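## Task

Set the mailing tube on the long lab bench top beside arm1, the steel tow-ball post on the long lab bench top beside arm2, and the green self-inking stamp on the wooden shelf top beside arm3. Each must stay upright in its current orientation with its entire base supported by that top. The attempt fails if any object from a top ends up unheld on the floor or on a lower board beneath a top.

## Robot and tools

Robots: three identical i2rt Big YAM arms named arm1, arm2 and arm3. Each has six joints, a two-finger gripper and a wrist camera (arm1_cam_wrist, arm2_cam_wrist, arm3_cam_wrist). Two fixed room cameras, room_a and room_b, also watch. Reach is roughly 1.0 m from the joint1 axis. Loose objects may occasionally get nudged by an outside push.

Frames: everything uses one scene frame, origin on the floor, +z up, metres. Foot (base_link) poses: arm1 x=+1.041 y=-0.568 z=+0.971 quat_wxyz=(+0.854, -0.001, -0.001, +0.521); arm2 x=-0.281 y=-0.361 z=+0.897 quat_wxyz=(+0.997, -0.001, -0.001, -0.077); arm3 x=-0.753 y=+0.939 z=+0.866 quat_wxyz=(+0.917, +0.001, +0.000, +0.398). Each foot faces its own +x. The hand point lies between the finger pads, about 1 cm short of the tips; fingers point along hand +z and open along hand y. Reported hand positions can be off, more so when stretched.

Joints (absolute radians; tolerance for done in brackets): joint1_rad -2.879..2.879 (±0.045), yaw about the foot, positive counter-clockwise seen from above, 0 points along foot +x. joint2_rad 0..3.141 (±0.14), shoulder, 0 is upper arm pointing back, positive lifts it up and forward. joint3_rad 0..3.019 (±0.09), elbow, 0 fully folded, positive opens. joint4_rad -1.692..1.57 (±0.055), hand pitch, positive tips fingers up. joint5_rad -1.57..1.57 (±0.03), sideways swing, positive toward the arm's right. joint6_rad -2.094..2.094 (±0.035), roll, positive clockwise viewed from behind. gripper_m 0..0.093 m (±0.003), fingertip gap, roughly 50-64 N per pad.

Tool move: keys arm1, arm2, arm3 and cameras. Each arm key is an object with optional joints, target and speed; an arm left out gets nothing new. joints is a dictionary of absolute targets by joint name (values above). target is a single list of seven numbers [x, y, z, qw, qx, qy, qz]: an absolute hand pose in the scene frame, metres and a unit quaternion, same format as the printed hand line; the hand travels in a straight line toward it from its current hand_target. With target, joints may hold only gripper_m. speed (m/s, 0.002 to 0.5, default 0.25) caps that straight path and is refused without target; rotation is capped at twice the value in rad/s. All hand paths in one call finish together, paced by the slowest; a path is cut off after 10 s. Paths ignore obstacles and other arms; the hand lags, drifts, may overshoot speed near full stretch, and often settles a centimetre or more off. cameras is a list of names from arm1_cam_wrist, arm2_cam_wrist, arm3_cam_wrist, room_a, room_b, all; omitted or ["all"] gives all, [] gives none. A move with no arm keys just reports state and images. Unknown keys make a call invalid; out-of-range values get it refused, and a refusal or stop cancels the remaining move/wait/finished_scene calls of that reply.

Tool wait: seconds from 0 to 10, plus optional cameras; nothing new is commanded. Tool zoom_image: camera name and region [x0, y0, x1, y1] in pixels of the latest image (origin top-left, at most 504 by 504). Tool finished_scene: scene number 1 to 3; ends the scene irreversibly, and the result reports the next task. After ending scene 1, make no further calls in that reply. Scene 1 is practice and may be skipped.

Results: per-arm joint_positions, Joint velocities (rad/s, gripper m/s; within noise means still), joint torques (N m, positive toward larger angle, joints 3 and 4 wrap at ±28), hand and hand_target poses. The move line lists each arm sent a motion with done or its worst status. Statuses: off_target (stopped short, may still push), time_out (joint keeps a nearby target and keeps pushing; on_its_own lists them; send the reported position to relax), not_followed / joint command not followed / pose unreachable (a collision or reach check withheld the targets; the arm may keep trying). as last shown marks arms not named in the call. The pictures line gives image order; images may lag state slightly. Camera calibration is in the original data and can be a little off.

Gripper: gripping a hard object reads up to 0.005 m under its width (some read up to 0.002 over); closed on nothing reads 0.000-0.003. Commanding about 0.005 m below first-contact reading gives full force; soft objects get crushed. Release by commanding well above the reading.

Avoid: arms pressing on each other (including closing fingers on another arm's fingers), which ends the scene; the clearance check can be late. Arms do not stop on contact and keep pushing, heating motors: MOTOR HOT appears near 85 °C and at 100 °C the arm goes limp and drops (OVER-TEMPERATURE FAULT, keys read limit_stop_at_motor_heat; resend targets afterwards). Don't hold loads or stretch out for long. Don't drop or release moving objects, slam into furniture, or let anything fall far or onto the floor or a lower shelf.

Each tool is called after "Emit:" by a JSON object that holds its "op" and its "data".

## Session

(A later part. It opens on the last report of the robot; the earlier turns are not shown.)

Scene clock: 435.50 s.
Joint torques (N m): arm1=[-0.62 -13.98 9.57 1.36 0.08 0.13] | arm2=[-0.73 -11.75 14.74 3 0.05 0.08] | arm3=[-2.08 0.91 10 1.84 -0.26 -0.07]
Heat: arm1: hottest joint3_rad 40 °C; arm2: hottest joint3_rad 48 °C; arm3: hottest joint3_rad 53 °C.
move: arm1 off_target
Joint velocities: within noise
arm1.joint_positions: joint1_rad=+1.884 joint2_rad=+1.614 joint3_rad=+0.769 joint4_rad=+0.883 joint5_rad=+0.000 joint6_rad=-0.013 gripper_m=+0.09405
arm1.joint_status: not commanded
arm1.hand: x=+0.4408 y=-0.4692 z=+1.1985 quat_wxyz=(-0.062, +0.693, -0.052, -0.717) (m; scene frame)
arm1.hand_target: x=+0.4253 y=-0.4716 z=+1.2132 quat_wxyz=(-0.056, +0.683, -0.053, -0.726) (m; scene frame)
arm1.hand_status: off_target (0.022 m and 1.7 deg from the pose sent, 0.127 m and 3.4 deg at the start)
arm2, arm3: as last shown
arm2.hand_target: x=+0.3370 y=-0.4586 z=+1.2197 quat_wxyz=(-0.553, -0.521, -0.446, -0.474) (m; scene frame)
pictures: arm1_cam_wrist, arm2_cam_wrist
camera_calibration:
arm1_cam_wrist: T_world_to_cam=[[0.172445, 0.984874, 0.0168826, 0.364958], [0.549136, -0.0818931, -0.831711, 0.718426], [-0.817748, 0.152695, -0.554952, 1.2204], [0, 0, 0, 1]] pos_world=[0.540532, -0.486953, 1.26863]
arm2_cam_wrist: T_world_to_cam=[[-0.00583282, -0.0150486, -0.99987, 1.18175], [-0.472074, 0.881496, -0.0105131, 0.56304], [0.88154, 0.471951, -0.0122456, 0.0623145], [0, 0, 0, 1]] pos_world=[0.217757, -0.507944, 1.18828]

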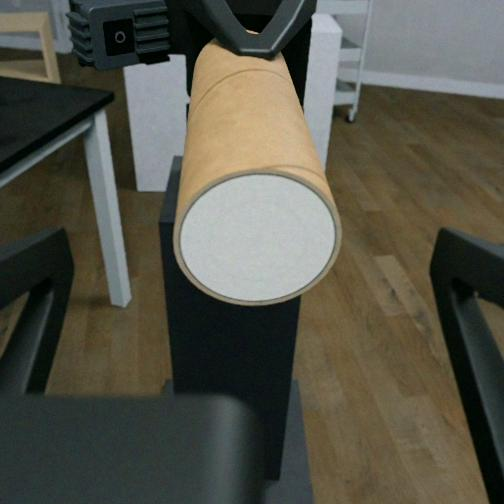

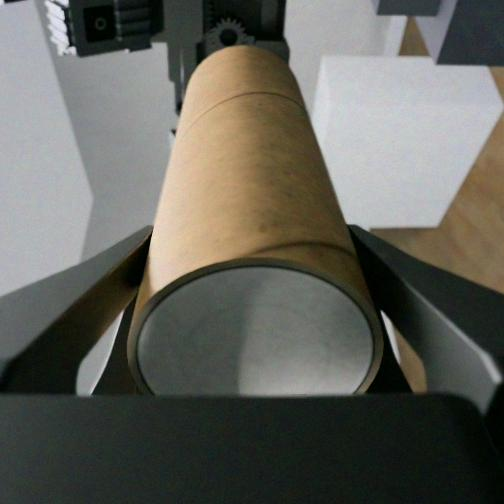

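Emit:
{"op": "move", "data": {"arm1": {"target":[0.424,-0.4714,1.202,0.0558,-0.6926,0.0539,0.7171],"speed":0.1}, "cameras": ["arm1_cam_wrist"]}}

Emit:
{"op": "move", "data": {"arm1": {"target":[0.374,-0.4640,1.203,0.0558,-0.6926,0.0539,0.7171],"speed":0.1}, "cameras": ["arm1_cam_wrist","arm2_cam_wrist"]}}

Scene clock: 448.23 s.
Joint torques (N m): arm1=[-0.67 -13.98 9.28 1.37 0.08 0.14] | arm2=[-1.14 -12.1 14.9 2.95 0.08 0.14] | arm3=[-2.26 0.97 10.02 1.83 -0.26 -0.08]
Heat: arm1: hottest joint3_rad 41 °C; arm2: hottest joint3_rad 49 °C; arm3: hottest joint3_rad 53 °C.
move: arm1 off_target
Joint velocities: within noise
arm1.joint_positions: joint1_rad=+1.884 joint2_rad=+1.626 joint3_rad=+0.769 joint4_rad=+0.870 joint5_rad=+0.000 joint6_rad=-0.013 gripper_m=+0.09405
arm1.joint_status: not commanded
arm1.hand: x=+0.4396 y=-0.4690 z=+1.1884 quat_wxyz=(-0.062, +0.701, -0.053, -0.708) (m; scene frame)
arm1.hand_target: x=+0.4252 y=-0.4716 z=+1.2021 quat_wxyz=(-0.056, +0.693, -0.054, -0.717) (m; scene frame)
arm1.hand_status: off_target (0.021 m and 1.6 deg from the pose sent, 0.017 m and 0.8 deg at the start)
arm2, arm3: as last shown
pictures: arm1_cam_wrist
camera_calibration:
arm1_cam_wrist: T_world_to_cam=[[0.172058, 0.984937, 0.0171815, 0.364974], [0.569287, -0.0851842, -0.817714, 0.683569], [-0.803933, 0.150476, -0.575368, 1.23087], [0, 0, 0, 1]] pos_world=[0.537596, -0.486463, 1.2609]

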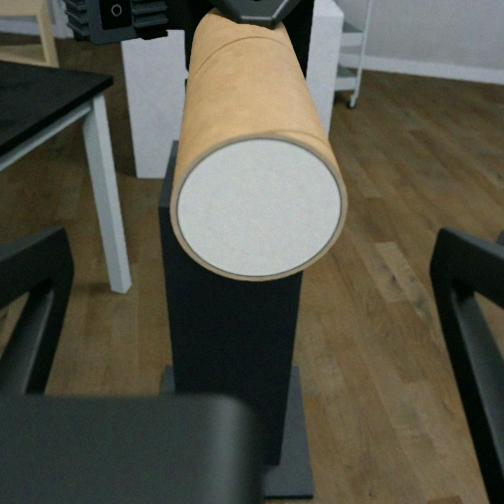

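Scene clock: 449.37 s.
Joint torques (N m): arm1=[-0.62 -15.68 9.73 1.32 0.09 0.14] | arm2=[-0.38 -11.81 14.98 3.08 0.06 0.12] | arm3=[-2.14 0.91 10.04 1.87 -0.26 -0.06]
Heat: arm1: hottest joint3_rad 41 °C; arm2: hottest joint3_rad 49 °C; arm3: hottest joint3_rad 53 °C.
move: arm1 off_target
Joint velocities: within noise
arm1.joint_positions: joint1_rad=+1.884 joint2_rad=+1.725 joint3_rad=+0.912 joint4_rad=+0.824 joint5_rad=+0.001 joint6_rad=-0.013 gripper_m=+0.09405
arm1.joint_status: not commanded
arm1.hand: x=+0.3911 y=-0.4610 z=+1.1884 quat_wxyz=(-0.062, +0.702, -0.053, -0.707) (m; scene frame)
arm1.hand_target: x=+0.3754 y=-0.4642 z=+1.2031 quat_wxyz=(-0.056, +0.693, -0.054, -0.717) (m; scene frame)
arm1.hand_status: off_target (0.023 m and 1.7 deg from the pose sent, 0.067 m and 1.6 deg at the start)
arm2, arm3: as last shown
pictures: arm1_cam_wrist, arm2_cam_wrist
camera_calibration:
arm1_cam_wrist: T_world_to_cam=[[0.172317, 0.984892, 0.0171704, 0.365334], [0.571148, -0.0856957, -0.816361, 0.709353], [-0.802556, 0.150479, -0.577286, 1.19244], [0, 0, 0, 1]] pos_world=[0.488902, -0.478464, 1.2612]
arm2_cam_wrist: T_world_to_cam=[[-0.00583282, -0.0150486, -0.99987, 1.18175], [-0.472074, 0.881496, -0.0105131, 0.56304], [0.88154, 0.471951, -0.0122456, 0.0623145], [0, 0, 0, 1]] pos_world=[0.217757, -0.507944, 1.18828]

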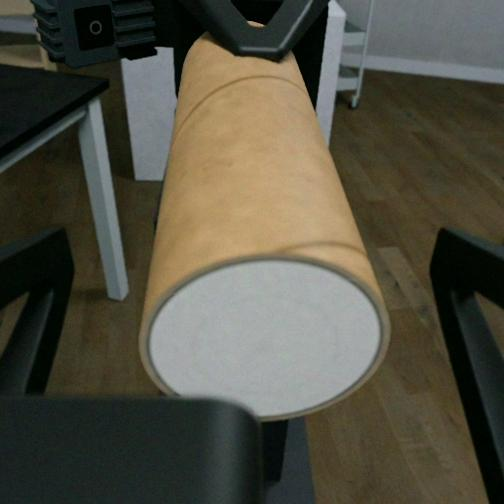

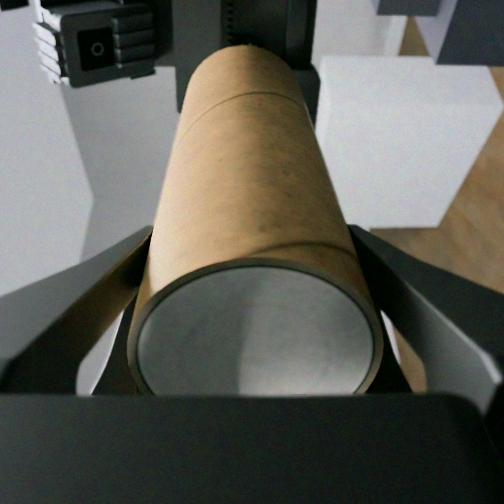

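Emit:
{"op": "move", "data": {"arm1": {"joints":{"gripper_m":0.041}}, "cameras": ["arm1_cam_wrist","arm2_cam_wrist"]}}

Emit:
{"op": "move", "data": {"arm2": {"joints":{"gripper_m":0.093}}, "cameras": ["arm1_cam_wrist","arm2_cam_wrist"]}}

Emit:
{"op": "move", "data": {"arm2": {"target":[0.202,-0.437,1.22,0.5534,0.5206,0.4454,0.4735],"speed":0.15}}}

Scene clock: 458.87 s.
Joint torques (N m): arm1=[-0.56 -15.74 9.87 1.39 0.08 0.13] | arm2=[-0.21 -11.99 14.78 2.85 0.01 0.09] | arm3=[-1.96 0.85 9.96 1.92 -0.26 -0.06]
Heat: arm1: hottest joint3_rad 42 °C; arm2: hottest joint3_rad 49 °C; arm3: hottest joint3_rad 52 °C.
move: arm1 off_target
Joint velocities: within noise
arm1.joint_positions: joint1_rad=+1.884 joint2_rad=+1.726 joint3_rad=+0.912 joint4_rad=+0.823 joint5_rad=+0.001 joint6_rad=-0.012 gripper_m=+0.04524
arm1.joint_status: gripper_m off_target (ended at +0.04527, target +0.04100)
arm1.hand: x=+0.3910 y=-0.4609 z=+1.1882 quat_wxyz=(-0.062, +0.702, -0.053, -0.707) (m; scene frame)
arm1.hand_target: x=+0.3754 y=-0.4642 z=+1.2031 quat_wxyz=(-0.056, +0.693, -0.054, -0.717) (m; scene frame)
arm1.hand_status: not commanded
arm2.joint_positions: joint1_rad=+0.008 joint2_rad=+1.471 joint3_rad=+0.850 joint4_rad=+0.610 joint5_rad=-0.005 joint6_rad=+1.557 gripper_m=+0.04620
arm2.joint_status: not commanded
arm2.hand: x=+0.3232 y=-0.4498 z=+1.1874 quat_wxyz=(-0.535, -0.534, -0.469, -0.457) (m; scene frame)
arm2.hand_target: x=+0.3370 y=-0.4586 z=+1.2198 quat_wxyz=(-0.553, -0.521, -0.446, -0.474) (m; scene frame)
arm2.hand_status: not commanded
arm3: as last shown
pictures: arm1_cam_wrist, arm2_cam_wrist
camera_calibration:
arm1_cam_wrist: T_world_to_cam=[[0.172796, 0.984815, 0.0167833, 0.365474], [0.571665, -0.0863995, -0.815926, 0.708115], [-0.802085, 0.150583, -0.577913, 1.19284], [0, 0, 0, 1]] pos_world=[0.488804, -0.478365, 1.26099]
arm2_cam_wrist: T_world_to_cam=[[-0.00581616, -0.0146811, -0.999875, 1.18194], [-0.470726, 0.88222, -0.0102154, 0.562809], [0.88226, 0.470608, -0.0120419, 0.0613672], [0, 0, 0, 1]] pos_world=[0.217661, -0.508049, 1.18828]

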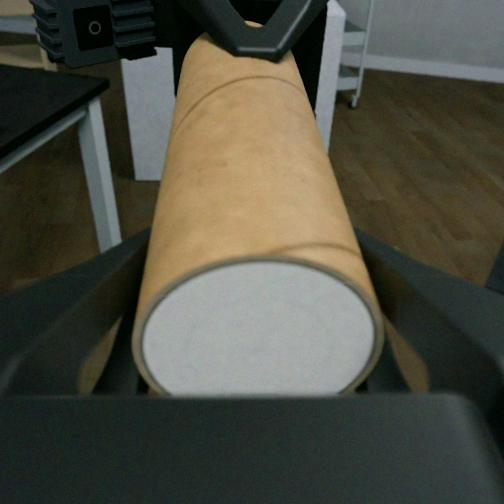

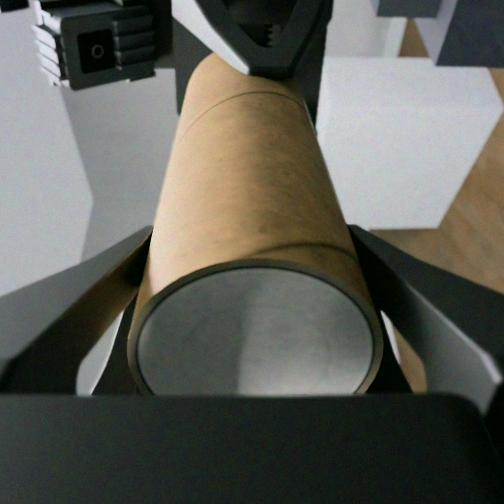

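Scene clock: 459.57 s.
Joint torques (N m): arm1=[-0.56 -15.91 9.87 1.47 0.08 0.13] | arm2=[-0.56 -12.16 14.68 2.84 0.03 0.11] | arm3=[-2.08 0.97 10.02 1.89 -0.27 -0.07]
Heat: arm1: hottest joint3_rad 42 °C; arm2: hottest joint3_rad 49 °C; arm3: hottest joint3_rad 52 °C.
move: arm2 done
Joint velocities: within noise
arm1.joint_positions: joint1_rad=+1.884 joint2_rad=+1.728 joint3_rad=+0.912 joint4_rad=+0.822 joint5_rad=+0.001 joint6_rad=-0.012 gripper_m=+0.04524
arm1.joint_status: not commanded
arm1.hand: x=+0.3908 y=-0.4609 z=+1.1864 quat_wxyz=(-0.062, +0.704, -0.053, -0.706) (m; scene frame)
arm1.hand_target: x=+0.3754 y=-0.4642 z=+1.2032 quat_wxyz=(-0.056, +0.693, -0.054, -0.717) (m; scene frame)
arm1.hand_status: not commanded
arm2.joint_positions: joint1_rad=+0.008 joint2_rad=+1.471 joint3_rad=+0.853 joint4_rad=+0.612 joint5_rad=-0.005 joint6_rad=+1.557 gripper_m=+0.09287
arm2.joint_status: all done
arm2.hand: x=+0.3239 y=-0.4499 z=+1.1896 quat_wxyz=(-0.537, -0.532, -0.468, -0.458) (m; scene frame)
arm2.hand_target: x=+0.3370 y=-0.4586 z=+1.2198 quat_wxyz=(-0.553, -0.520, -0.446, -0.474) (m; scene frame)
arm2.hand_status: not commanded
arm3: as last shown
pictures: arm1_cam_wrist, arm2_cam_wrist
camera_calibration:
arm1_cam_wrist: T_world_to_cam=[[0.172635, 0.984842, 0.0168186, 0.365631], [0.574413, -0.0867902, -0.813951, 0.703235], [-0.800154, 0.150178, -0.58069, 1.194], [0, 0, 0, 1]] pos_world=[0.488312, -0.478367, 1.25959]
arm2_cam_wrist: T_world_to_cam=[[-0.000569259, -0.0154308, -0.999881, 1.18214], [-0.4707, 0.882192, -0.0133466, 0.566952], [0.882293, 0.470636, -0.00776548, 0.0557321], [0, 0, 0, 1]] pos_world=[0.218365, -0.508149, 1.19]

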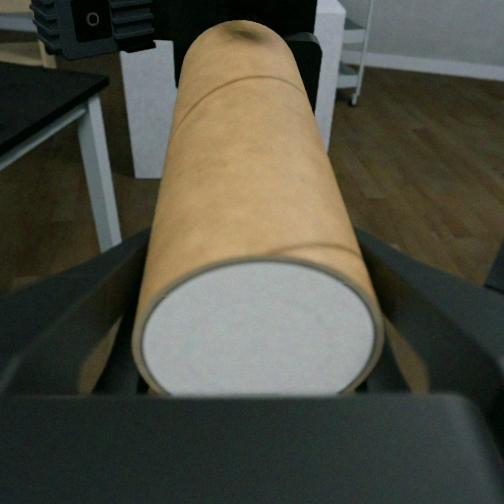

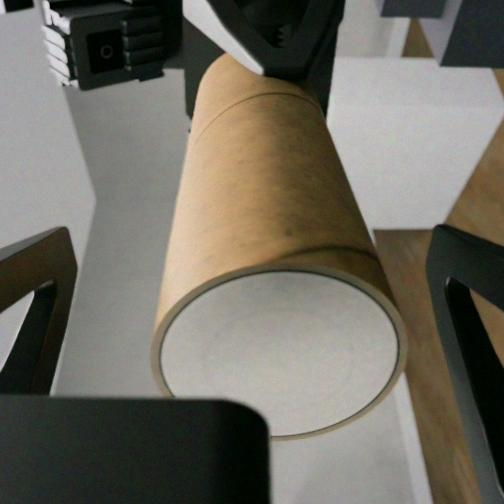

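Scene clock: 461.27 s.
Joint torques (N m): arm1=[-0.56 -15.91 9.85 1.47 0.07 0.14] | arm2=[-0.21 -8.94 10.21 1.81 0.06 0.08] | arm3=[-2.14 0.91 10.03 1.87 -0.26 -0.06]
Heat: arm1: hottest joint3_rad 42 °C; arm2: hottest joint3_rad 49 °C; arm3: hottest joint3_rad 52 °C.
move: arm2 done
Joint velocities: within noise
arm1.joint_positions: joint1_rad=+1.884 joint2_rad=+1.728 joint3_rad=+0.912 joint4_rad=+0.821 joint5_rad=+0.001 joint6_rad=-0.012 gripper_m=+0.04524
arm1.joint_status: not commanded
arm1.hand: x=+0.3908 y=-0.4609 z=+1.1863 quat_wxyz=(-0.062, +0.704, -0.053, -0.706) (m; scene frame)
arm1.hand_target: x=+0.3754 y=-0.4642 z=+1.2032 quat_wxyz=(-0.056, +0.692, -0.054, -0.717) (m; scene frame)
arm1.hand_status: not commanded
arm2.joint_positions: joint1_rad=+0.008 joint2_rad=+1.118 joint3_rad=+0.574 joint4_rad=+0.591 joint5_rad=-0.004 joint6_rad=+1.557 gripper_m=+0.09295
arm2.joint_status: not commanded
arm2.hand: x=+0.2058 y=-0.4325 z=+1.2124 quat_wxyz=(-0.551, -0.518, -0.455, -0.470) (m; scene frame)
arm2.hand_target: x=+0.2021 y=-0.4370 z=+1.2198 quat_wxyz=(-0.553, -0.521, -0.445, -0.473) (m; scene frame)
arm2.hand_status: done (0.010 m and 1.3 deg from the pose sent, 0.126 m and 3.9 deg at the start)
arm3.joint_positions: joint1_rad=-2.040 joint2_rad=+0.551 joint3_rad=+0.596 joint4_rad=+0.006 joint5_rad=-0.006 joint6_rad=+0.008 gripper_m=+0.09296
arm3.joint_status: not commanded
arm3.hand: x=-0.6272 y=+0.5965 z=+1.2819 quat_wxyz=(-0.596, -0.396, -0.565, +0.411) (m; scene frame)
arm3.hand_target: x=-0.6303 y=+0.5957 z=+1.2830 quat_wxyz=(-0.593, -0.396, -0.565, +0.415) (m; scene frame)
arm3.hand_status: not commanded
pictures: arm1_cam_wrist, arm2_cam_wrist, arm3_cam_wrist, room_a, room_b
camera_calibration:
arm1_cam_wrist: T_world_to_cam=[[0.172684, 0.984834, 0.0168002, 0.365626], [0.574694, -0.0868871, -0.813743, 0.702788], [-0.799942, 0.150176, -0.580982, 1.19426], [0, 0, 0, 1]] pos_world=[0.488313, -0.478367, 1.25959]
arm2_cam_wrist: T_world_to_cam=[[0.0506671, -0.0230439, -0.99845, 1.1896], [-0.468567, 0.882324, -0.0441416, 0.533235], [0.881974, 0.470078, 0.0339072, 0.101226], [0, 0, 0, 1]] pos_world=[0.100305, -0.490658, 1.20786]
arm3_cam_wrist: T_world_to_cam=[[-0.934735, -0.355299, -0.00579695, -0.366691], [-0.189623, 0.512531, -0.837469, 0.652427], [0.300523, -0.781712, -0.546454, 1.4799], [0, 0, 0, 1]] pos_world=[-0.663787, 0.692179, 1.35296]

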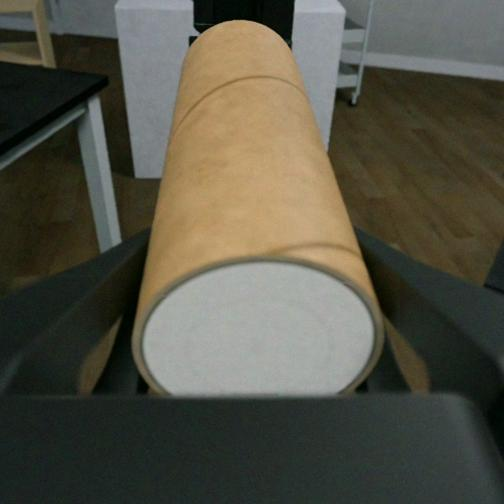

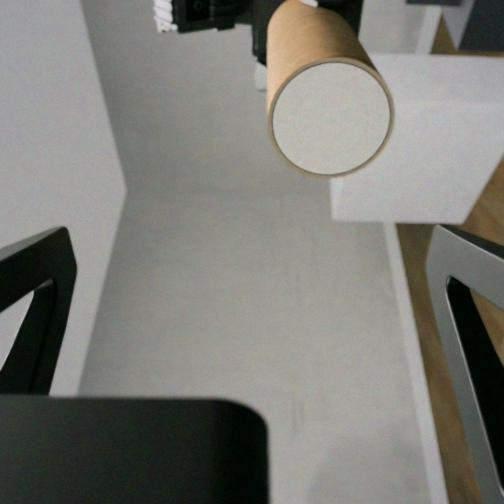

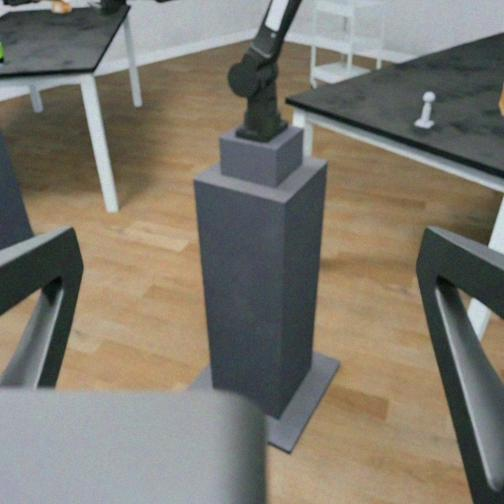

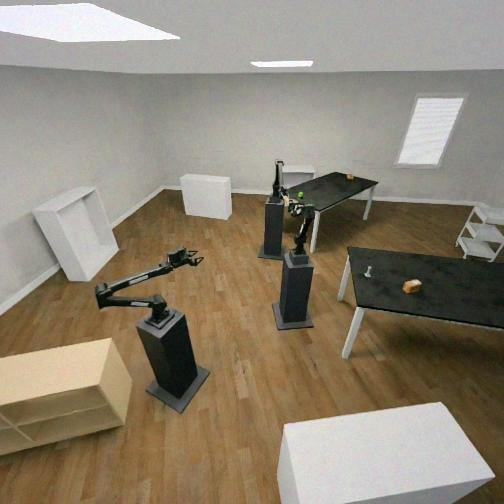

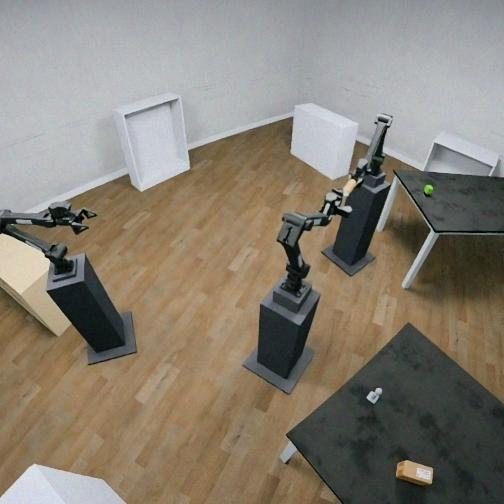

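Emit:
{"op": "move", "data": {"arm1": {"target":[0.56,-0.493,1.22,0.0558,-0.6926,0.0539,0.7171]}, "arm2": {"joints":{"joint1_rad":0.6}}, "cameras": ["arm1_cam_wrist"]}}

Emit:
{"op": "move", "data": {"arm1": {"joints":{"joint2_rad":0.6,"joint3_rad":1.4,"joint4_rad":-1.3}}, "cameras": ["arm1_cam_wrist"]}}

Emit:
{"op": "move", "data": {"arm1": {"joints":{"joint1_rad":-1.855}}, "cameras": ["arm1_cam_wrist","room_b"]}}

Scene clock: 497.13 s.
Joint torques (N m): arm1=[-0.5 -10.99 6.28 1.42 0.09 0.13] | arm2=[0.91 -9.11 10.07 1.91 0.03 0.13] | arm3=[-2.14 0.91 10 1.85 -0.26 -0.06]
Heat: arm1: hottest joint3_rad 44 °C; arm2: hottest joint3_rad 43 °C; arm3: hottest joint3_rad 52 °C.
move: arm1 done; arm2 done
Joint velocities: within noise
arm1.joint_positions: joint1_rad=+1.885 joint2_rad=+1.266 joint3_rad=+0.470 joint4_rad=+0.832 joint5_rad=+0.002 joint6_rad=-0.012 gripper_m=+0.04524
arm1.joint_status: not commanded
arm1.hand: x=+0.5584 y=-0.4884 z=+1.2173 quat_wxyz=(-0.062, +0.693, -0.053, -0.716) (m; scene frame)
arm1.hand_target: x=+0.5599 y=-0.4930 z=+1.2200 quat_wxyz=(-0.056, +0.692, -0.054, -0.717) (m; scene frame)
arm1.hand_status: done (0.006 m and 0.8 deg from the pose sent, 0.175 m and 2.0 deg at the start)
arm2.joint_positions: joint1_rad=+0.590 joint2_rad=+1.117 joint3_rad=+0.574 joint4_rad=+0.591 joint5_rad=-0.002 joint6_rad=+1.557 gripper_m=+0.09296
arm2.joint_status: all done
arm2.hand: x=+0.1653 y=-0.1534 z=+1.2122 quat_wxyz=(-0.393, -0.366, -0.585, -0.608) (m; scene frame)
arm2.hand_target: x=+0.1605 y=-0.1502 z=+1.2196 quat_wxyz=(-0.388, -0.365, -0.580, -0.616) (m; scene frame)
arm2.hand_status: not commanded
arm3: as last shown
pictures: arm1_cam_wrist
camera_calibration:
arm1_cam_wrist: T_world_to_cam=[[0.173185, 0.984752, 0.0164597, 0.36328], [0.55087, -0.0829989, -0.830454, 0.664808], [-0.816425, 0.152889, -0.556844, 1.33163], [0, 0, 0, 1]] pos_world=[0.658038, -0.506154, 1.28762]

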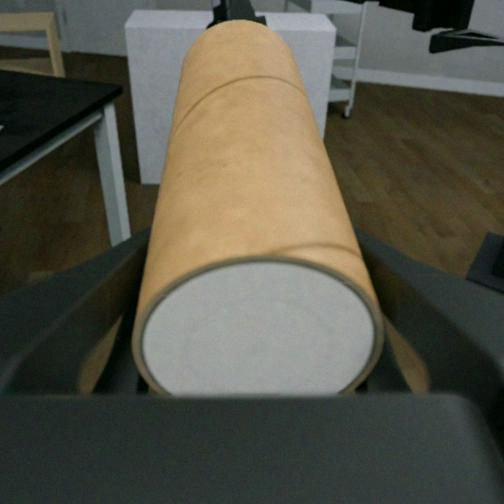

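Scene clock: 499.30 s.
Joint torques (N m): arm1=[-0.62 -1.85 8.9 1.33 0.09 0.13] | arm2=[0.67 -8.7 10.19 1.69 -0.02 0.12] | arm3=[-2.14 1.03 9.95 1.85 -0.26 -0.06]
Heat: arm1: hottest joint3_rad 44 °C; arm2: hottest joint3_rad 43 °C; arm3: hottest joint3_rad 52 °C.
move: arm1 done
Joint velocities: within noise
arm1.joint_positions: joint1_rad=+1.885 joint2_rad=+0.608 joint3_rad=+1.369 joint4_rad=-1.291 joint5_rad=+0.002 joint6_rad=-0.012 gripper_m=+0.04524
arm1.joint_status: all done
arm1.hand: x=+0.8027 y=-0.5277 z=+1.5110 quat_wxyz=(-0.043, +0.866, -0.065, -0.495) (m; scene frame)
arm1.hand_target: x=+0.8110 y=-0.5309 z=+1.5255 quat_wxyz=(-0.040, +0.858, -0.066, -0.508) (m; scene frame)
arm1.hand_status: not commanded
arm2, arm3: as last shown
pictures: arm1_cam_wrist
camera_calibration:
arm1_cam_wrist: T_world_to_cam=[[0.161864, 0.986593, 0.0208366, 0.358325], [0.904227, -0.139829, -0.403512, -0.187872], [-0.395189, 0.0841552, -0.914737, 1.86695], [0, 0, 0, 1]] pos_world=[0.849678, -0.536904, 1.6245]

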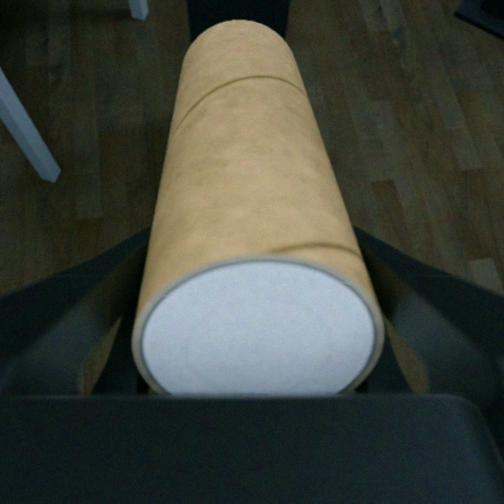

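Scene clock: 502.03 s.
Joint torques (N m): arm1=[-2.14 -1.79 8.85 1.33 0.05 0.13] | arm2=[1.44 -9.17 10.03 1.7 0 0.11] | arm3=[-2.08 0.97 10.02 1.89 -0.27 -0.04]
Heat: arm1: hottest joint3_rad 44 °C; arm2: hottest joint3_rad 43 °C; arm3: hottest joint3_rad 52 °C.
move: arm1 done
Joint velocities: within noise
arm1.joint_positions: joint1_rad=-1.846 joint2_rad=+0.608 joint3_rad=+1.369 joint4_rad=-1.292 joint5_rad=+0.003 joint6_rad=-0.012 gripper_m=+0.04535
arm1.joint_status: all done
arm1.hand: x=+1.2147 y=-0.7312 z=+1.5121 quat_wxyz=(-0.462, -0.313, -0.808, +0.186) (m; scene frame)
arm1.hand_target: x=+1.2068 y=-0.7269 z=+1.5266 quat_wxyz=(-0.474, -0.319, -0.798, +0.191) (m; scene frame)
arm1.hand_status: not commanded
arm2, arm3: as last shown
pictures: arm1_cam_wrist, room_b
camera_calibration:
arm1_cam_wrist: T_world_to_cam=[[-0.683352, -0.729756, 0.0220463, 0.262247], [-0.672681, 0.617594, -0.407526, 1.887], [0.283779, -0.293314, -0.912927, 0.944409], [0, 0, 0, 1]] pos_world=[1.18055, -0.697014, 1.6254]

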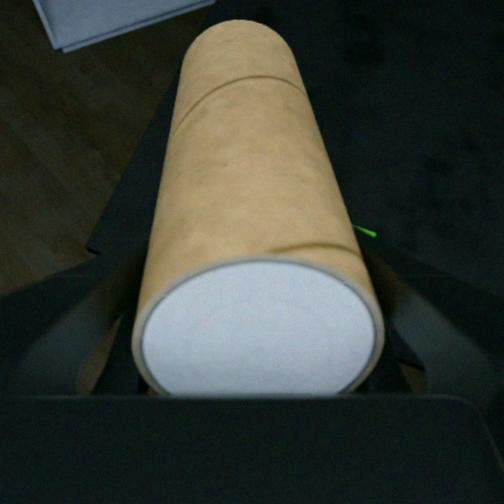

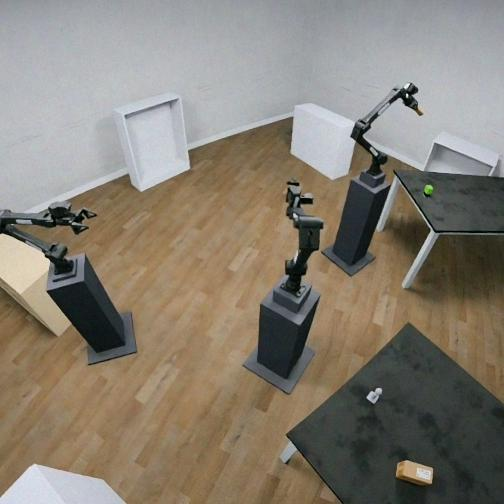

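Emit:
{"op": "move", "data": {"arm1": {"target":[1.485,-0.990,1.03,0,0.3706,0.9288,0]}, "cameras": ["arm1_cam_wrist","room_b"]}}

Scene clock: 510.83 s.
Joint torques (N m): arm1=[-2.14 -21.42 10.5 -0.29 -0.05 0.14] | arm2=[0.67 -9.41 10.03 1.84 -0.01 0.09] | arm3=[-2.2 0.79 9.98 1.85 -0.25 -0.07]
Heat: arm1: hottest joint3_rad 44 °C; arm2: hottest joint3_rad 42 °C; arm3: hottest joint3_rad 52 °C.
move: arm1 off_target
Joint velocities: within noise
arm1.joint_positions: joint1_rad=-1.847 joint2_rad=+2.037 joint3_rad=+1.637 joint4_rad=-1.210 joint5_rad=+0.002 joint6_rad=-0.012 gripper_m=+0.04534
arm1.joint_status: not commanded
arm1.hand: x=+1.4748 y=-0.9738 z=+1.0136 quat_wxyz=(+0.018, -0.361, -0.932, -0.006) (m; scene frame)
arm1.hand_target: x=+1.4843 y=-0.9893 z=+1.0303 quat_wxyz=(+0.000, -0.370, -0.929, +0.000) (m; scene frame)
arm1.hand_status: off_target (0.025 m and 2.5 deg from the pose sent, 0.610 m and 59.8 deg at the start)
arm2, arm3: as last shown
pictures: arm1_cam_wrist, room_b
camera_calibration:
arm1_cam_wrist: T_world_to_cam=[[-0.668585, -0.743538, 0.012073, 0.248817], [-0.58167, 0.533011, 0.614459, 0.756129], [-0.463308, 0.403795, -0.788857, 1.99913], [0, 0, 0, 1]] pos_world=[1.53239, -1.02526, 1.10942]

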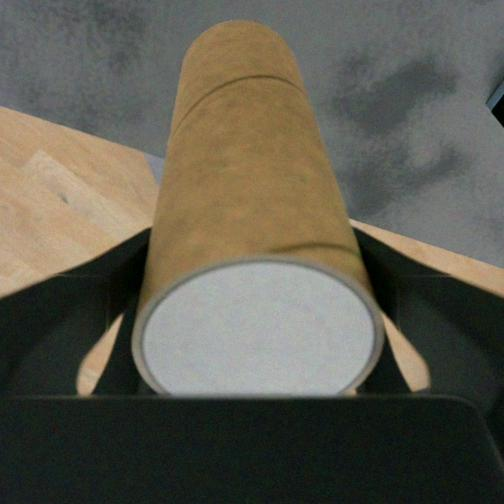

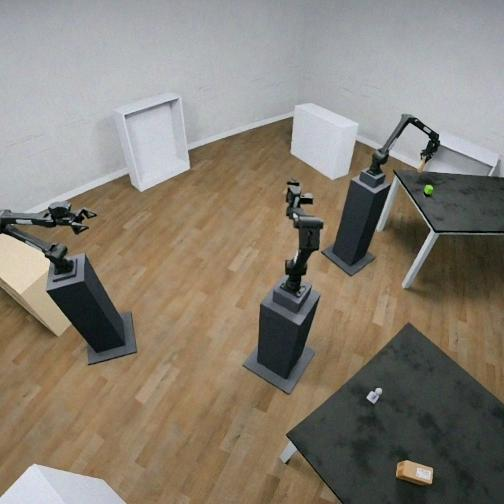

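Emit:
{"op": "move", "data": {"arm1": {"target":[1.494,-1.003,0.925,0,0.3706,0.9288,0],"speed":0.15}, "cameras": ["arm1_cam_wrist","room_b"]}}

Scene clock: 522.33 s.
Joint torques (N m): arm1=[-2.2 -22.48 8.14 0.57 -0.04 0.09] | arm2=[1.08 -9.23 10.03 1.92 -0.06 0.14] | arm3=[-2.08 0.97 10.03 1.85 -0.27 -0.07]
Heat: arm1: hottest joint3_rad 45 °C; arm2: hottest joint3_rad 42 °C; arm3: hottest joint3_rad 52 °C.
move: arm1 off_target
Joint velocities: within noise
arm1.joint_positions: joint1_rad=-1.852 joint2_rad=+2.197 joint3_rad=+1.637 joint4_rad=-1.049 joint5_rad=+0.002 joint6_rad=-0.012 gripper_m=+0.04534
arm1.joint_status: not commanded
arm1.hand: x=+1.4863 y=-0.9886 z=+0.9190 quat_wxyz=(+0.017, -0.363, -0.932, -0.006) (m; scene frame)
arm1.hand_target: x=+1.4936 y=-1.0028 z=+0.9254 quat_wxyz=(+0.000, -0.371, -0.929, +0.000) (m; scene frame)
arm1.hand_status: off_target (0.017 m and 2.3 deg from the pose sent, 0.095 m and 2.5 deg at the start)
arm2, arm3: as last shown
pictures: arm1_cam_wrist, room_b
camera_calibration:
arm1_cam_wrist: T_world_to_cam=[[-0.672302, -0.740178, 0.012083, 0.255458], [-0.579848, 0.536681, 0.612984, 0.831032], [-0.460202, 0.405104, -0.790003, 1.93367], [0, 0, 0, 1]] pos_world=[1.5435, -1.04025, 1.01511]

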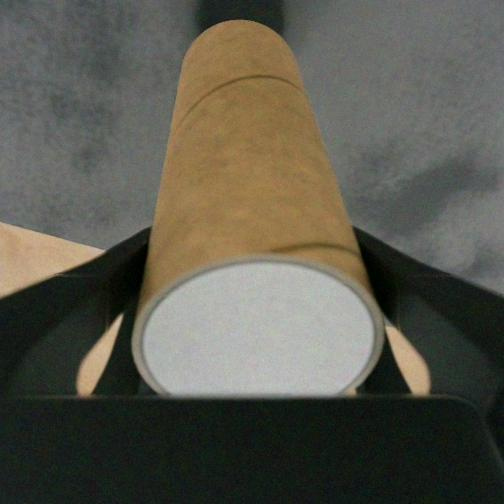

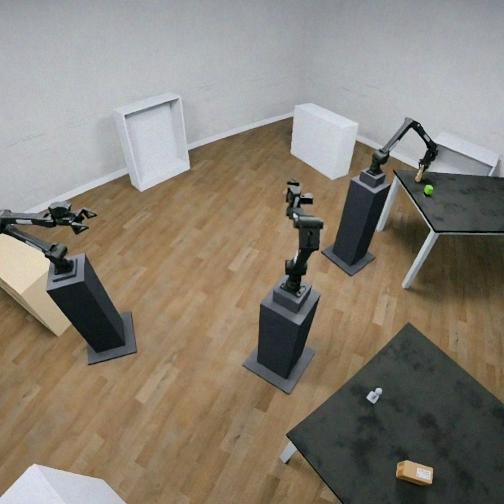

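Emit:
{"op": "move", "data": {"arm1": {"target":[1.494,-1.003,0.897,0.0162,0.3705,0.9287,-0.0065],"speed":0.06}, "cameras": ["arm1_cam_wrist"]}}

Scene clock: 533.23 s.
Joint torques (N m): arm1=[-2.14 -22.07 6.09 0.72 -0.05 0.09] | arm2=[1.14 -9.41 9.99 1.63 -0.02 0.08] | arm3=[-2.32 1.03 10 1.87 -0.25 -0.07]
Heat: arm1: hottest joint3_rad 45 °C; arm2: hottest joint3_rad 41 °C; arm3: hottest joint3_rad 52 °C.
move: arm1 done
Joint velocities: within noise
arm1.joint_positions: joint1_rad=-1.852 joint2_rad=+2.214 joint3_rad=+1.621 joint4_rad=-0.947 joint5_rad=+0.002 joint6_rad=-0.012 gripper_m=+0.04534
arm1.joint_status: not commanded
arm1.hand: x=+1.4972 y=-0.9989 z=+0.9039 quat_wxyz=(-0.015, -0.363, -0.932, +0.007) (m; scene frame)
arm1.hand_target: x=+1.4939 y=-1.0030 z=+0.8972 quat_wxyz=(-0.016, -0.371, -0.929, +0.006) (m; scene frame)
arm1.hand_status: done (0.009 m and 0.9 deg from the pose sent, 0.027 m and 4.2 deg at the start)
arm2.joint_positions: joint1_rad=+0.590 joint2_rad=+1.118 joint3_rad=+0.574 joint4_rad=+0.591 joint5_rad=-0.002 joint6_rad=+1.557 gripper_m=+0.09296
arm2.joint_status: not commanded
arm2.hand: x=+0.1653 y=-0.1534 z=+1.2121 quat_wxyz=(-0.393, -0.366, -0.585, -0.608) (m; scene frame)
arm2.hand_target: x=+0.1605 y=-0.1502 z=+1.2195 quat_wxyz=(-0.388, -0.365, -0.580, -0.616) (m; scene frame)
arm2.hand_status: not commanded
arm3: as last shown
pictures: arm1_cam_wrist
camera_calibration:
arm1_cam_wrist: T_world_to_cam=[[-0.672956, -0.739562, 0.0133244, 0.25581], [-0.609575, 0.5647, 0.556356, 0.97592], [-0.418984, 0.366281, -0.830837, 1.86739], [0, 0, 0, 1]] pos_world=[1.54945, -1.0459, 1.00513]

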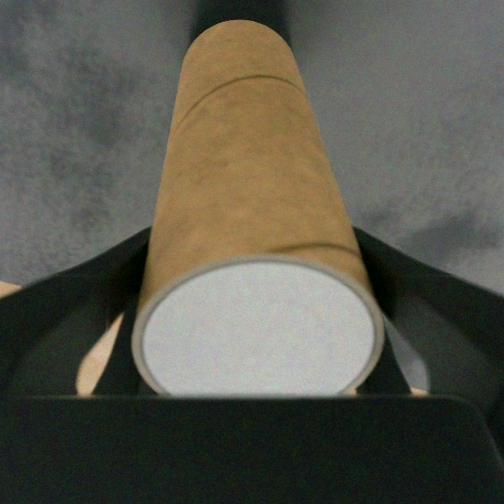

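Emit:
{"op": "move", "data": {"arm1": {"target":[1.491,-1.000,0.883,0,0.3706,0.9288,0],"speed":0.05}, "cameras": ["arm1_cam_wrist"]}}

Emit:
{"op": "move", "data": {"arm1": {"target":[1.491,-1.000,0.874,0,0.3706,0.9288,0],"speed":0.03}, "cameras": ["arm1_cam_wrist","room_b"]}}

Scene clock: 540.77 s.
Joint torques (N m): arm1=[-2.08 -22.3 7.01 0.01 -0.05 0.09] | arm2=[0.97 -8.53 10.11 1.84 -0.07 0.08] | arm3=[-2.14 0.91 9.99 1.84 -0.26 -0.07]
Heat: arm1: hottest joint3_rad 44 °C; arm2: hottest joint3_rad 41 °C; arm3: hottest joint3_rad 52 °C.
move: arm1 done
Joint velocities: within noise
arm1.joint_positions: joint1_rad=-1.852 joint2_rad=+2.244 joint3_rad=+1.621 joint4_rad=-0.947 joint5_rad=+0.002 joint6_rad=-0.012 gripper_m=+0.04534
arm1.joint_status: not commanded
arm1.hand: x=+1.4926 y=-0.9946 z=+0.8855 quat_wxyz=(-0.001, -0.363, -0.932, +0.001) (m; scene frame)
arm1.hand_target: x=+1.4909 y=-1.0000 z=+0.8831 quat_wxyz=(+0.000, -0.371, -0.929, +0.000) (m; scene frame)
arm1.hand_status: done (0.006 m and 0.9 deg from the pose sent, 0.022 m and 2.1 deg at the start)
arm2.joint_positions: joint1_rad=+0.590 joint2_rad=+1.117 joint3_rad=+0.574 joint4_rad=+0.591 joint5_rad=-0.002 joint6_rad=+1.557 gripper_m=+0.09296
arm2.joint_status: not commanded
arm2.hand: x=+0.1653 y=-0.1534 z=+1.2122 quat_wxyz=(-0.393, -0.366, -0.585, -0.608) (m; scene frame)
arm2.hand_target: x=+0.1605 y=-0.1502 z=+1.2196 quat_wxyz=(-0.388, -0.365, -0.580, -0.616) (m; scene frame)
arm2.hand_status: not commanded
arm3: as last shown
pictures: arm1_cam_wrist
camera_calibration:
arm1_cam_wrist: T_world_to_cam=[[-0.6726, -0.739896, 0.0127624, 0.255891], [-0.597006, 0.552735, 0.581436, 0.92804], [-0.437257, 0.383455, -0.813492, 1.87755], [0, 0, 0, 1]] pos_world=[1.54713, -1.04358, 0.984507]

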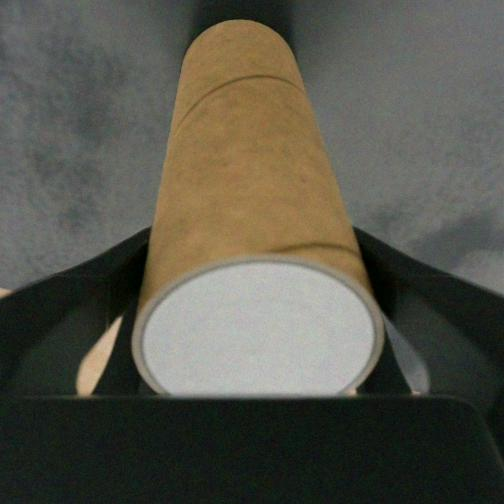

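Scene clock: 541.73 s.
Joint torques (N m): arm1=[-2.2 -21.07 6.75 0.58 -0.04 0.09] | arm2=[1.08 -8.94 10.02 1.87 -0.05 0.11] | arm3=[-2.02 0.91 10.02 1.87 -0.26 -0.05]
Heat: arm1: hottest joint3_rad 44 °C; arm2: hottest joint3_rad 41 °C; arm3: hottest joint3_rad 52 °C.
move: arm1 off_target
Joint velocities: within noise
arm1.joint_positions: joint1_rad=-1.852 joint2_rad=+2.245 joint3_rad=+1.621 joint4_rad=-0.947 joint5_rad=+0.002 joint6_rad=-0.012 gripper_m=+0.04534
arm1.joint_status: not commanded
arm1.hand: x=+1.4925 y=-0.9945 z=+0.8851 quat_wxyz=(-0.001, -0.363, -0.932, +0.001) (m; scene frame)
arm1.hand_target: x=+1.4908 y=-0.9999 z=+0.8742 quat_wxyz=(+0.000, -0.371, -0.929, +0.000) (m; scene frame)
arm1.hand_status: off_target (0.012 m and 0.9 deg from the pose sent, 0.013 m and 0.9 deg at the start)
arm2.joint_positions: joint1_rad=+0.590 joint2_rad=+1.118 joint3_rad=+0.574 joint4_rad=+0.591 joint5_rad=-0.002 joint6_rad=+1.557 gripper_m=+0.09296
arm2.joint_status: not commanded
arm2.hand: x=+0.1653 y=-0.1534 z=+1.2121 quat_wxyz=(-0.393, -0.366, -0.585, -0.608) (m; scene frame)
arm2.hand_target: x=+0.1605 y=-0.1502 z=+1.2195 quat_wxyz=(-0.388, -0.365, -0.580, -0.616) (m; scene frame)
arm2.hand_status: not commanded
arm3.joint_positions: joint1_rad=-2.040 joint2_rad=+0.551 joint3_rad=+0.596 joint4_rad=+0.006 joint5_rad=-0.006 joint6_rad=+0.008 gripper_m=+0.09296
arm3.joint_status: not commanded
arm3.hand: x=-0.6272 y=+0.5965 z=+1.2819 quat_wxyz=(-0.596, -0.396, -0.565, +0.411) (m; scene frame)
arm3.hand_target: x=-0.6303 y=+0.5957 z=+1.2830 quat_wxyz=(-0.593, -0.396, -0.565, +0.415) (m; scene frame)
arm3.hand_status: not commanded
pictures: arm1_cam_wrist, room_b
camera_calibration:
arm1_cam_wrist: T_world_to_cam=[[-0.672665, -0.739838, 0.0127077, 0.256045], [-0.596627, 0.552454, 0.582091, 0.926746], [-0.437674, 0.38397, -0.813024, 1.87782], [0, 0, 0, 1]] pos_world=[1.54703, -1.04358, 0.984009]

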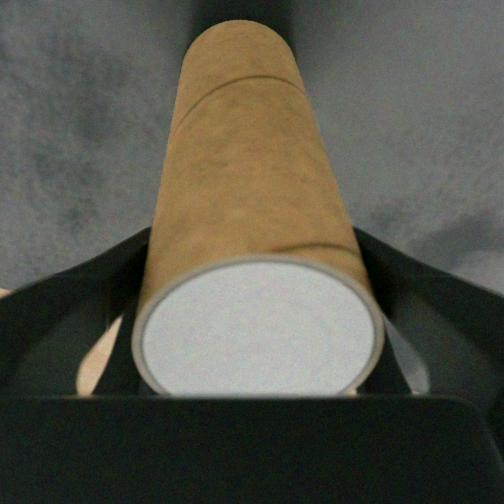

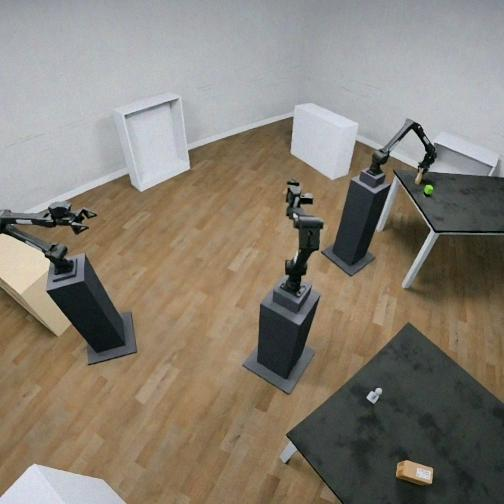

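Emit:
{"op": "move", "data": {"arm1": {"target":[1.491,-1.000,0.864,0,0.3706,0.9288,0],"speed":0.03}, "cameras": ["arm1_cam_wrist"]}}

Scene clock: 550.23 s.
Joint torques (N m): arm1=[-2.08 -19.9 6.54 0.92 -0.04 0.09] | arm2=[0.97 -8.76 10.04 1.89 0 0.08] | arm3=[-2.2 0.91 10.06 1.88 -0.26 -0.07]
Heat: arm1: hottest joint3_rad 44 °C; arm2: hottest joint3_rad 41 °C; arm3: hottest joint3_rad 52 °C.
move: arm1 off_target
Joint velocities: within noise
arm1.joint_positions: joint1_rad=-1.852 joint2_rad=+2.246 joint3_rad=+1.621 joint4_rad=-0.939 joint5_rad=+0.002 joint6_rad=-0.012 gripper_m=+0.04534
arm1.joint_status: not commanded
arm1.hand: x=+1.4938 y=-0.9957 z=+0.8846 quat_wxyz=(-0.004, -0.363, -0.932, +0.003) (m; scene frame)
arm1.hand_target: x=+1.4905 y=-0.9995 z=+0.8646 quat_wxyz=(+0.000, -0.371, -0.929, +0.000) (m; scene frame)
arm1.hand_status: off_target (0.021 m and 1.1 deg from the pose sent, 0.022 m and 0.9 deg at the start)
arm2.joint_positions: joint1_rad=+0.590 joint2_rad=+1.117 joint3_rad=+0.574 joint4_rad=+0.591 joint5_rad=-0.002 joint6_rad=+1.557 gripper_m=+0.09296
arm2.joint_status: not commanded
arm2.hand: x=+0.1653 y=-0.1534 z=+1.2122 quat_wxyz=(-0.393, -0.366, -0.585, -0.608) (m; scene frame)
arm2.hand_target: x=+0.1605 y=-0.1502 z=+1.2196 quat_wxyz=(-0.388, -0.365, -0.580, -0.616) (m; scene frame)
arm2.hand_status: not commanded
arm3: as last shown
pictures: arm1_cam_wrist
camera_calibration:
arm1_cam_wrist: T_world_to_cam=[[-0.672703, -0.739801, 0.0128385, 0.256033], [-0.599565, 0.555189, 0.576443, 0.940531], [-0.433581, 0.380077, -0.817037, 1.87206], [0, 0, 0, 1]] pos_world=[1.54783, -1.04429, 0.984091]

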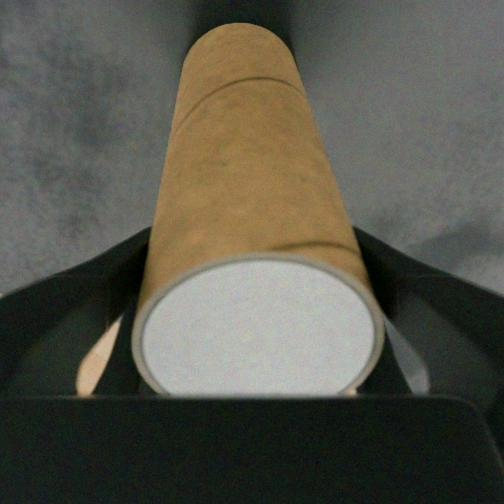

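Emit:
{"op": "move", "data": {"arm1": {"target":[1.491,-1.000,0.884,0,0.3706,0.9288,0],"speed":0.03}, "cameras": []}}

Emit:
{"op": "move", "data": {"arm1": {"joints":{"gripper_m":0.06}}, "cameras": ["arm1_cam_wrist"]}}

Emit:
{"op": "move", "data": {"arm1": {"joints":{"gripper_m":0.093}}, "cameras": ["arm1_cam_wrist"]}}

Scene clock: 559.73 s.
Joint torques (N m): arm1=[-2.2 -22.42 6.95 -0.14 -0.04 0.09] | arm2=[0.26 -9.23 10.1 1.66 -0.01 0.11] | arm3=[-2.14 0.91 10 1.91 -0.27 -0.06]
Heat: arm1: hottest joint3_rad 43 °C; arm2: hottest joint3_rad 40 °C; arm3: hottest joint3_rad 52 °C.
move: arm1 done
Joint velocities: within noise
arm1.joint_positions: joint1_rad=-1.852 joint2_rad=+2.246 joint3_rad=+1.621 joint4_rad=-0.943 joint5_rad=+0.002 joint6_rad=-0.012 gripper_m=+0.04534
arm1.joint_status: not commanded
arm1.hand: x=+1.4931 y=-0.9951 z=+0.8846 quat_wxyz=(-0.002, -0.363, -0.932, +0.002) (m; scene frame)
arm1.hand_target: x=+1.4910 y=-1.0001 z=+0.8842 quat_wxyz=(+0.000, -0.371, -0.929, +0.000) (m; scene frame)
arm1.hand_status: done (0.005 m and 1.0 deg from the pose sent, 0.005 m and 1.1 deg at the start)
arm2.joint_positions: joint1_rad=+0.590 joint2_rad=+1.118 joint3_rad=+0.574 joint4_rad=+0.591 joint5_rad=-0.002 joint6_rad=+1.557 gripper_m=+0.09296
arm2.joint_status: not commanded
arm2.hand: x=+0.1653 y=-0.1534 z=+1.2121 quat_wxyz=(-0.393, -0.366, -0.585, -0.608) (m; scene frame)
arm2.hand_target: x=+0.1605 y=-0.1502 z=+1.2195 quat_wxyz=(-0.388, -0.365, -0.580, -0.616) (m; scene frame)
arm2.hand_status: not commanded
arm3: as last shown
pictures: none
No camera images: "cameras" was empty.

Scene clock: 560.27 s.
Joint torques (N m): arm1=[-2.14 -22.48 6.89 -0.13 -0.03 0.09] | arm2=[0.97 -8.53 9.84 1.74 -0.05 0.12] | arm3=[-2.26 1.03 9.99 1.81 -0.28 -0.05]
Heat: arm1: hottest joint3_rad 43 °C; arm2: hottest joint3_rad 40 °C; arm3: hottest joint3_rad 52 °C.
move: arm1 done
Joint velocities: within noise
arm1.joint_positions: joint1_rad=-1.852 joint2_rad=+2.246 joint3_rad=+1.621 joint4_rad=-0.944 joint5_rad=+0.002 joint6_rad=-0.012 gripper_m=+0.05983
arm1.joint_status: all done
arm1.hand: x=+1.4928 y=-0.9948 z=+0.8842 quat_wxyz=(-0.002, -0.363, -0.932, +0.002) (m; scene frame)
arm1.hand_target: x=+1.4910 y=-1.0001 z=+0.8841 quat_wxyz=(+0.000, -0.371, -0.929, +0.000) (m; scene frame)
arm1.hand_status: not commanded
arm2, arm3: as last shown
pictures: arm1_cam_wrist
camera_calibration:
arm1_cam_wrist: T_world_to_cam=[[-0.672637, -0.739863, 0.0127414, 0.25594], [-0.597316, 0.553044, 0.580824, 0.930372], [-0.436777, 0.383073, -0.81393, 1.8759], [0, 0, 0, 1]] pos_world=[1.54723, -1.04378, 0.983205]

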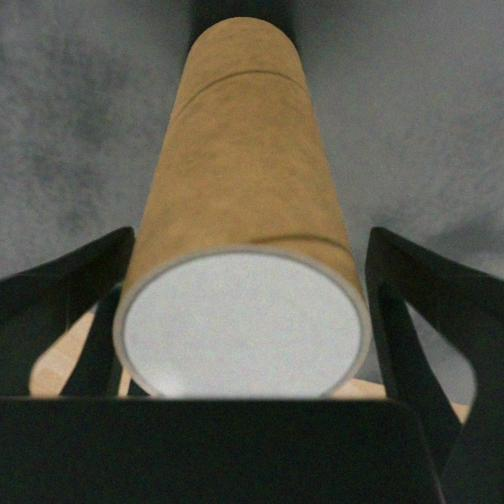

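Scene clock: 560.90 s.
Joint torques (N m): arm1=[-2.08 -22.48 6.94 -0.14 -0.03 0.09] | arm2=[0.97 -9.17 9.95 1.96 -0.03 0.14] | arm3=[-1.96 1.14 10.02 1.89 -0.26 -0.06]
Heat: arm1: hottest joint3_rad 43 °C; arm2: hottest joint3_rad 40 °C; arm3: hottest joint3_rad 52 °C.
move: arm1 done
Joint velocities: within noise
arm1.joint_positions: joint1_rad=-1.852 joint2_rad=+2.246 joint3_rad=+1.621 joint4_rad=-0.944 joint5_rad=+0.002 joint6_rad=-0.012 gripper_m=+0.09280
arm1.joint_status: all done
arm1.hand: x=+1.4928 y=-0.9948 z=+0.8842 quat_wxyz=(-0.002, -0.363, -0.932, +0.002) (m; scene frame)
arm1.hand_target: x=+1.4910 y=-1.0001 z=+0.8841 quat_wxyz=(+0.000, -0.371, -0.929, +0.000) (m; scene frame)
arm1.hand_status: not commanded
arm2.joint_positions: joint1_rad=+0.590 joint2_rad=+1.117 joint3_rad=+0.574 joint4_rad=+0.591 joint5_rad=-0.002 joint6_rad=+1.557 gripper_m=+0.09296
arm2.joint_status: not commanded
arm2.hand: x=+0.1653 y=-0.1534 z=+1.2122 quat_wxyz=(-0.393, -0.366, -0.585, -0.608) (m; scene frame)
arm2.hand_target: x=+0.1605 y=-0.1502 z=+1.2196 quat_wxyz=(-0.388, -0.365, -0.580, -0.616) (m; scene frame)
arm2.hand_status: not commanded
arm3: as last shown
pictures: arm1_cam_wrist
camera_calibration:
arm1_cam_wrist: T_world_to_cam=[[-0.672637, -0.739863, 0.0127414, 0.25594], [-0.597316, 0.553044, 0.580824, 0.930372], [-0.436777, 0.383073, -0.81393, 1.8759], [0, 0, 0, 1]] pos_world=[1.54723, -1.04378, 0.983205]

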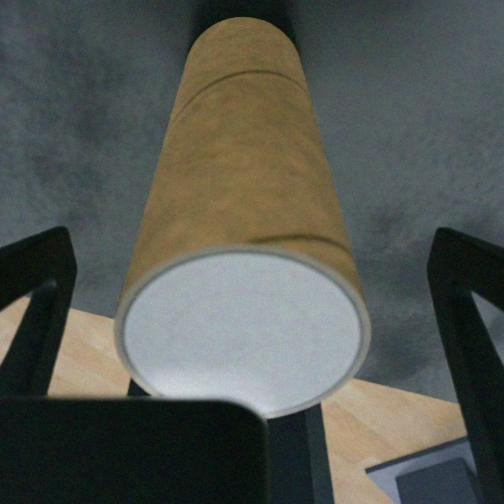

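Emit:
{"op": "move", "data": {"arm1": {"target":[1.487,-0.996,1.04,0,0.3706,0.9288,0],"speed":0.15}, "cameras": ["arm1_cam_wrist"]}}

Emit:
{"op": "move", "data": {"arm1": {"target":[1.334,-1.09,1.02,0,0.5090,0.8607,0]}, "cameras": ["arm1_cam_wrist","room_b"]}}

Scene clock: 572.90 s.
Joint torques (N m): arm1=[-2.14 -22.89 10.35 -0.21 -0.03 0.09] | arm2=[1.32 -8.82 10.07 1.84 0.02 0.13] | arm3=[-2.02 0.91 9.99 1.81 -0.26 -0.06]
Heat: arm1: hottest joint3_rad 43 °C; arm2: hottest joint3_rad 40 °C; arm3: hottest joint3_rad 52 °C.
move: arm1 off_target
Joint velocities: within noise
arm1.joint_positions: joint1_rad=-1.852 joint2_rad=+2.056 joint3_rad=+1.676 joint4_rad=-1.242 joint5_rad=+0.002 joint6_rad=-0.012 gripper_m=+0.09290
arm1.joint_status: not commanded
arm1.hand: x=+1.4772 y=-0.9802 z=+1.0170 quat_wxyz=(+0.023, -0.363, -0.931, -0.008) (m; scene frame)
arm1.hand_target: x=+1.4861 y=-0.9954 z=+1.0403 quat_wxyz=(+0.000, -0.371, -0.929, +0.000) (m; scene frame)
arm1.hand_status: off_target (0.030 m and 2.9 deg from the pose sent, 0.156 m and 0.9 deg at the start)
arm2, arm3: as last shown
pictures: arm1_cam_wrist
camera_calibration:
arm1_cam_wrist: T_world_to_cam=[[-0.67215, -0.74032, 0.0118061, 0.254328], [-0.574418, 0.531453, 0.622577, 0.738368], [-0.467181, 0.411684, -0.78247, 2.01252], [0, 0, 0, 1]] pos_world=[1.53529, -1.03264, 1.11204]

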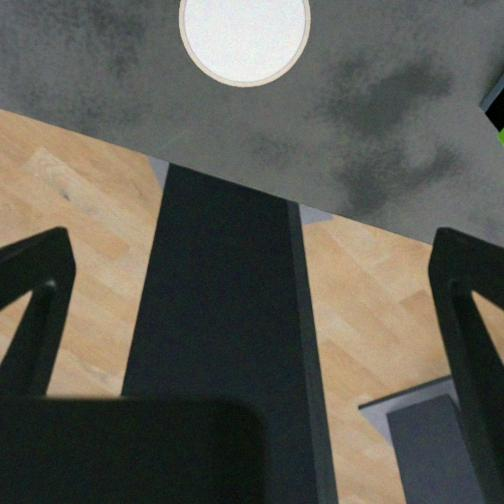

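Scene clock: 574.27 s.
Joint torques (N m): arm1=[-1.49 -22.42 6.91 0.59 -0.01 0.14] | arm2=[0.67 -9 10.13 1.61 -0.04 0.11] | arm3=[-2.08 0.91 10.03 1.91 -0.27 -0.06]
Heat: arm1: hottest joint3_rad 43 °C; arm2: hottest joint3_rad 40 °C; arm3: hottest joint3_rad 52 °C.
move: arm1 done
Joint velocities: within noise
arm1.joint_positions: joint1_rad=-2.160 joint2_rad=+2.027 joint3_rad=+1.624 joint4_rad=-1.192 joint5_rad=+0.002 joint6_rad=-0.002 gripper_m=+0.09290
arm1.joint_status: not commanded
arm1.hand: x=+1.3287 y=-1.0881 z=+1.0149 quat_wxyz=(+0.010, -0.506, -0.862, -0.005) (m; scene frame)
arm1.hand_target: x=+1.3341 y=-1.0899 z=+1.0202 quat_wxyz=(+0.000, -0.509, -0.861, +0.000) (m; scene frame)
arm1.hand_status: done (0.008 m and 1.3 deg from the pose sent, 0.181 m and 18.8 deg at the start)
arm2, arm3: as last shown
pictures: arm1_cam_wrist, room_b
camera_calibration:
arm1_cam_wrist: T_world_to_cam=[[-0.870358, -0.492279, 0.0117877, 0.607885], [-0.386959, 0.698563, 0.601891, 0.665422], [-0.304533, 0.5193, -0.798491, 1.90328], [0, 0, 0, 1]] pos_world=[1.36618, -1.15396, 1.11207]

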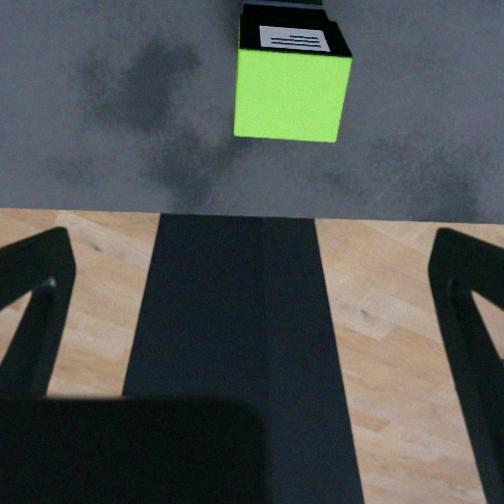

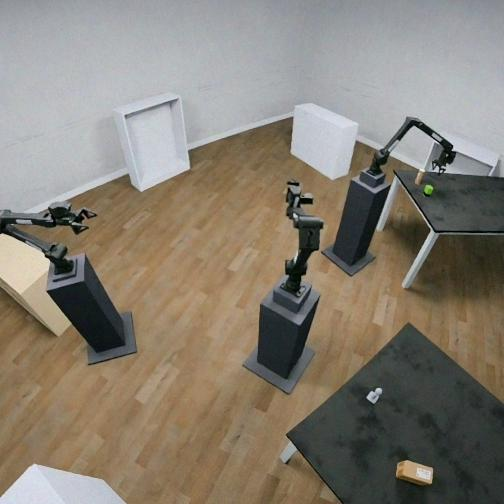

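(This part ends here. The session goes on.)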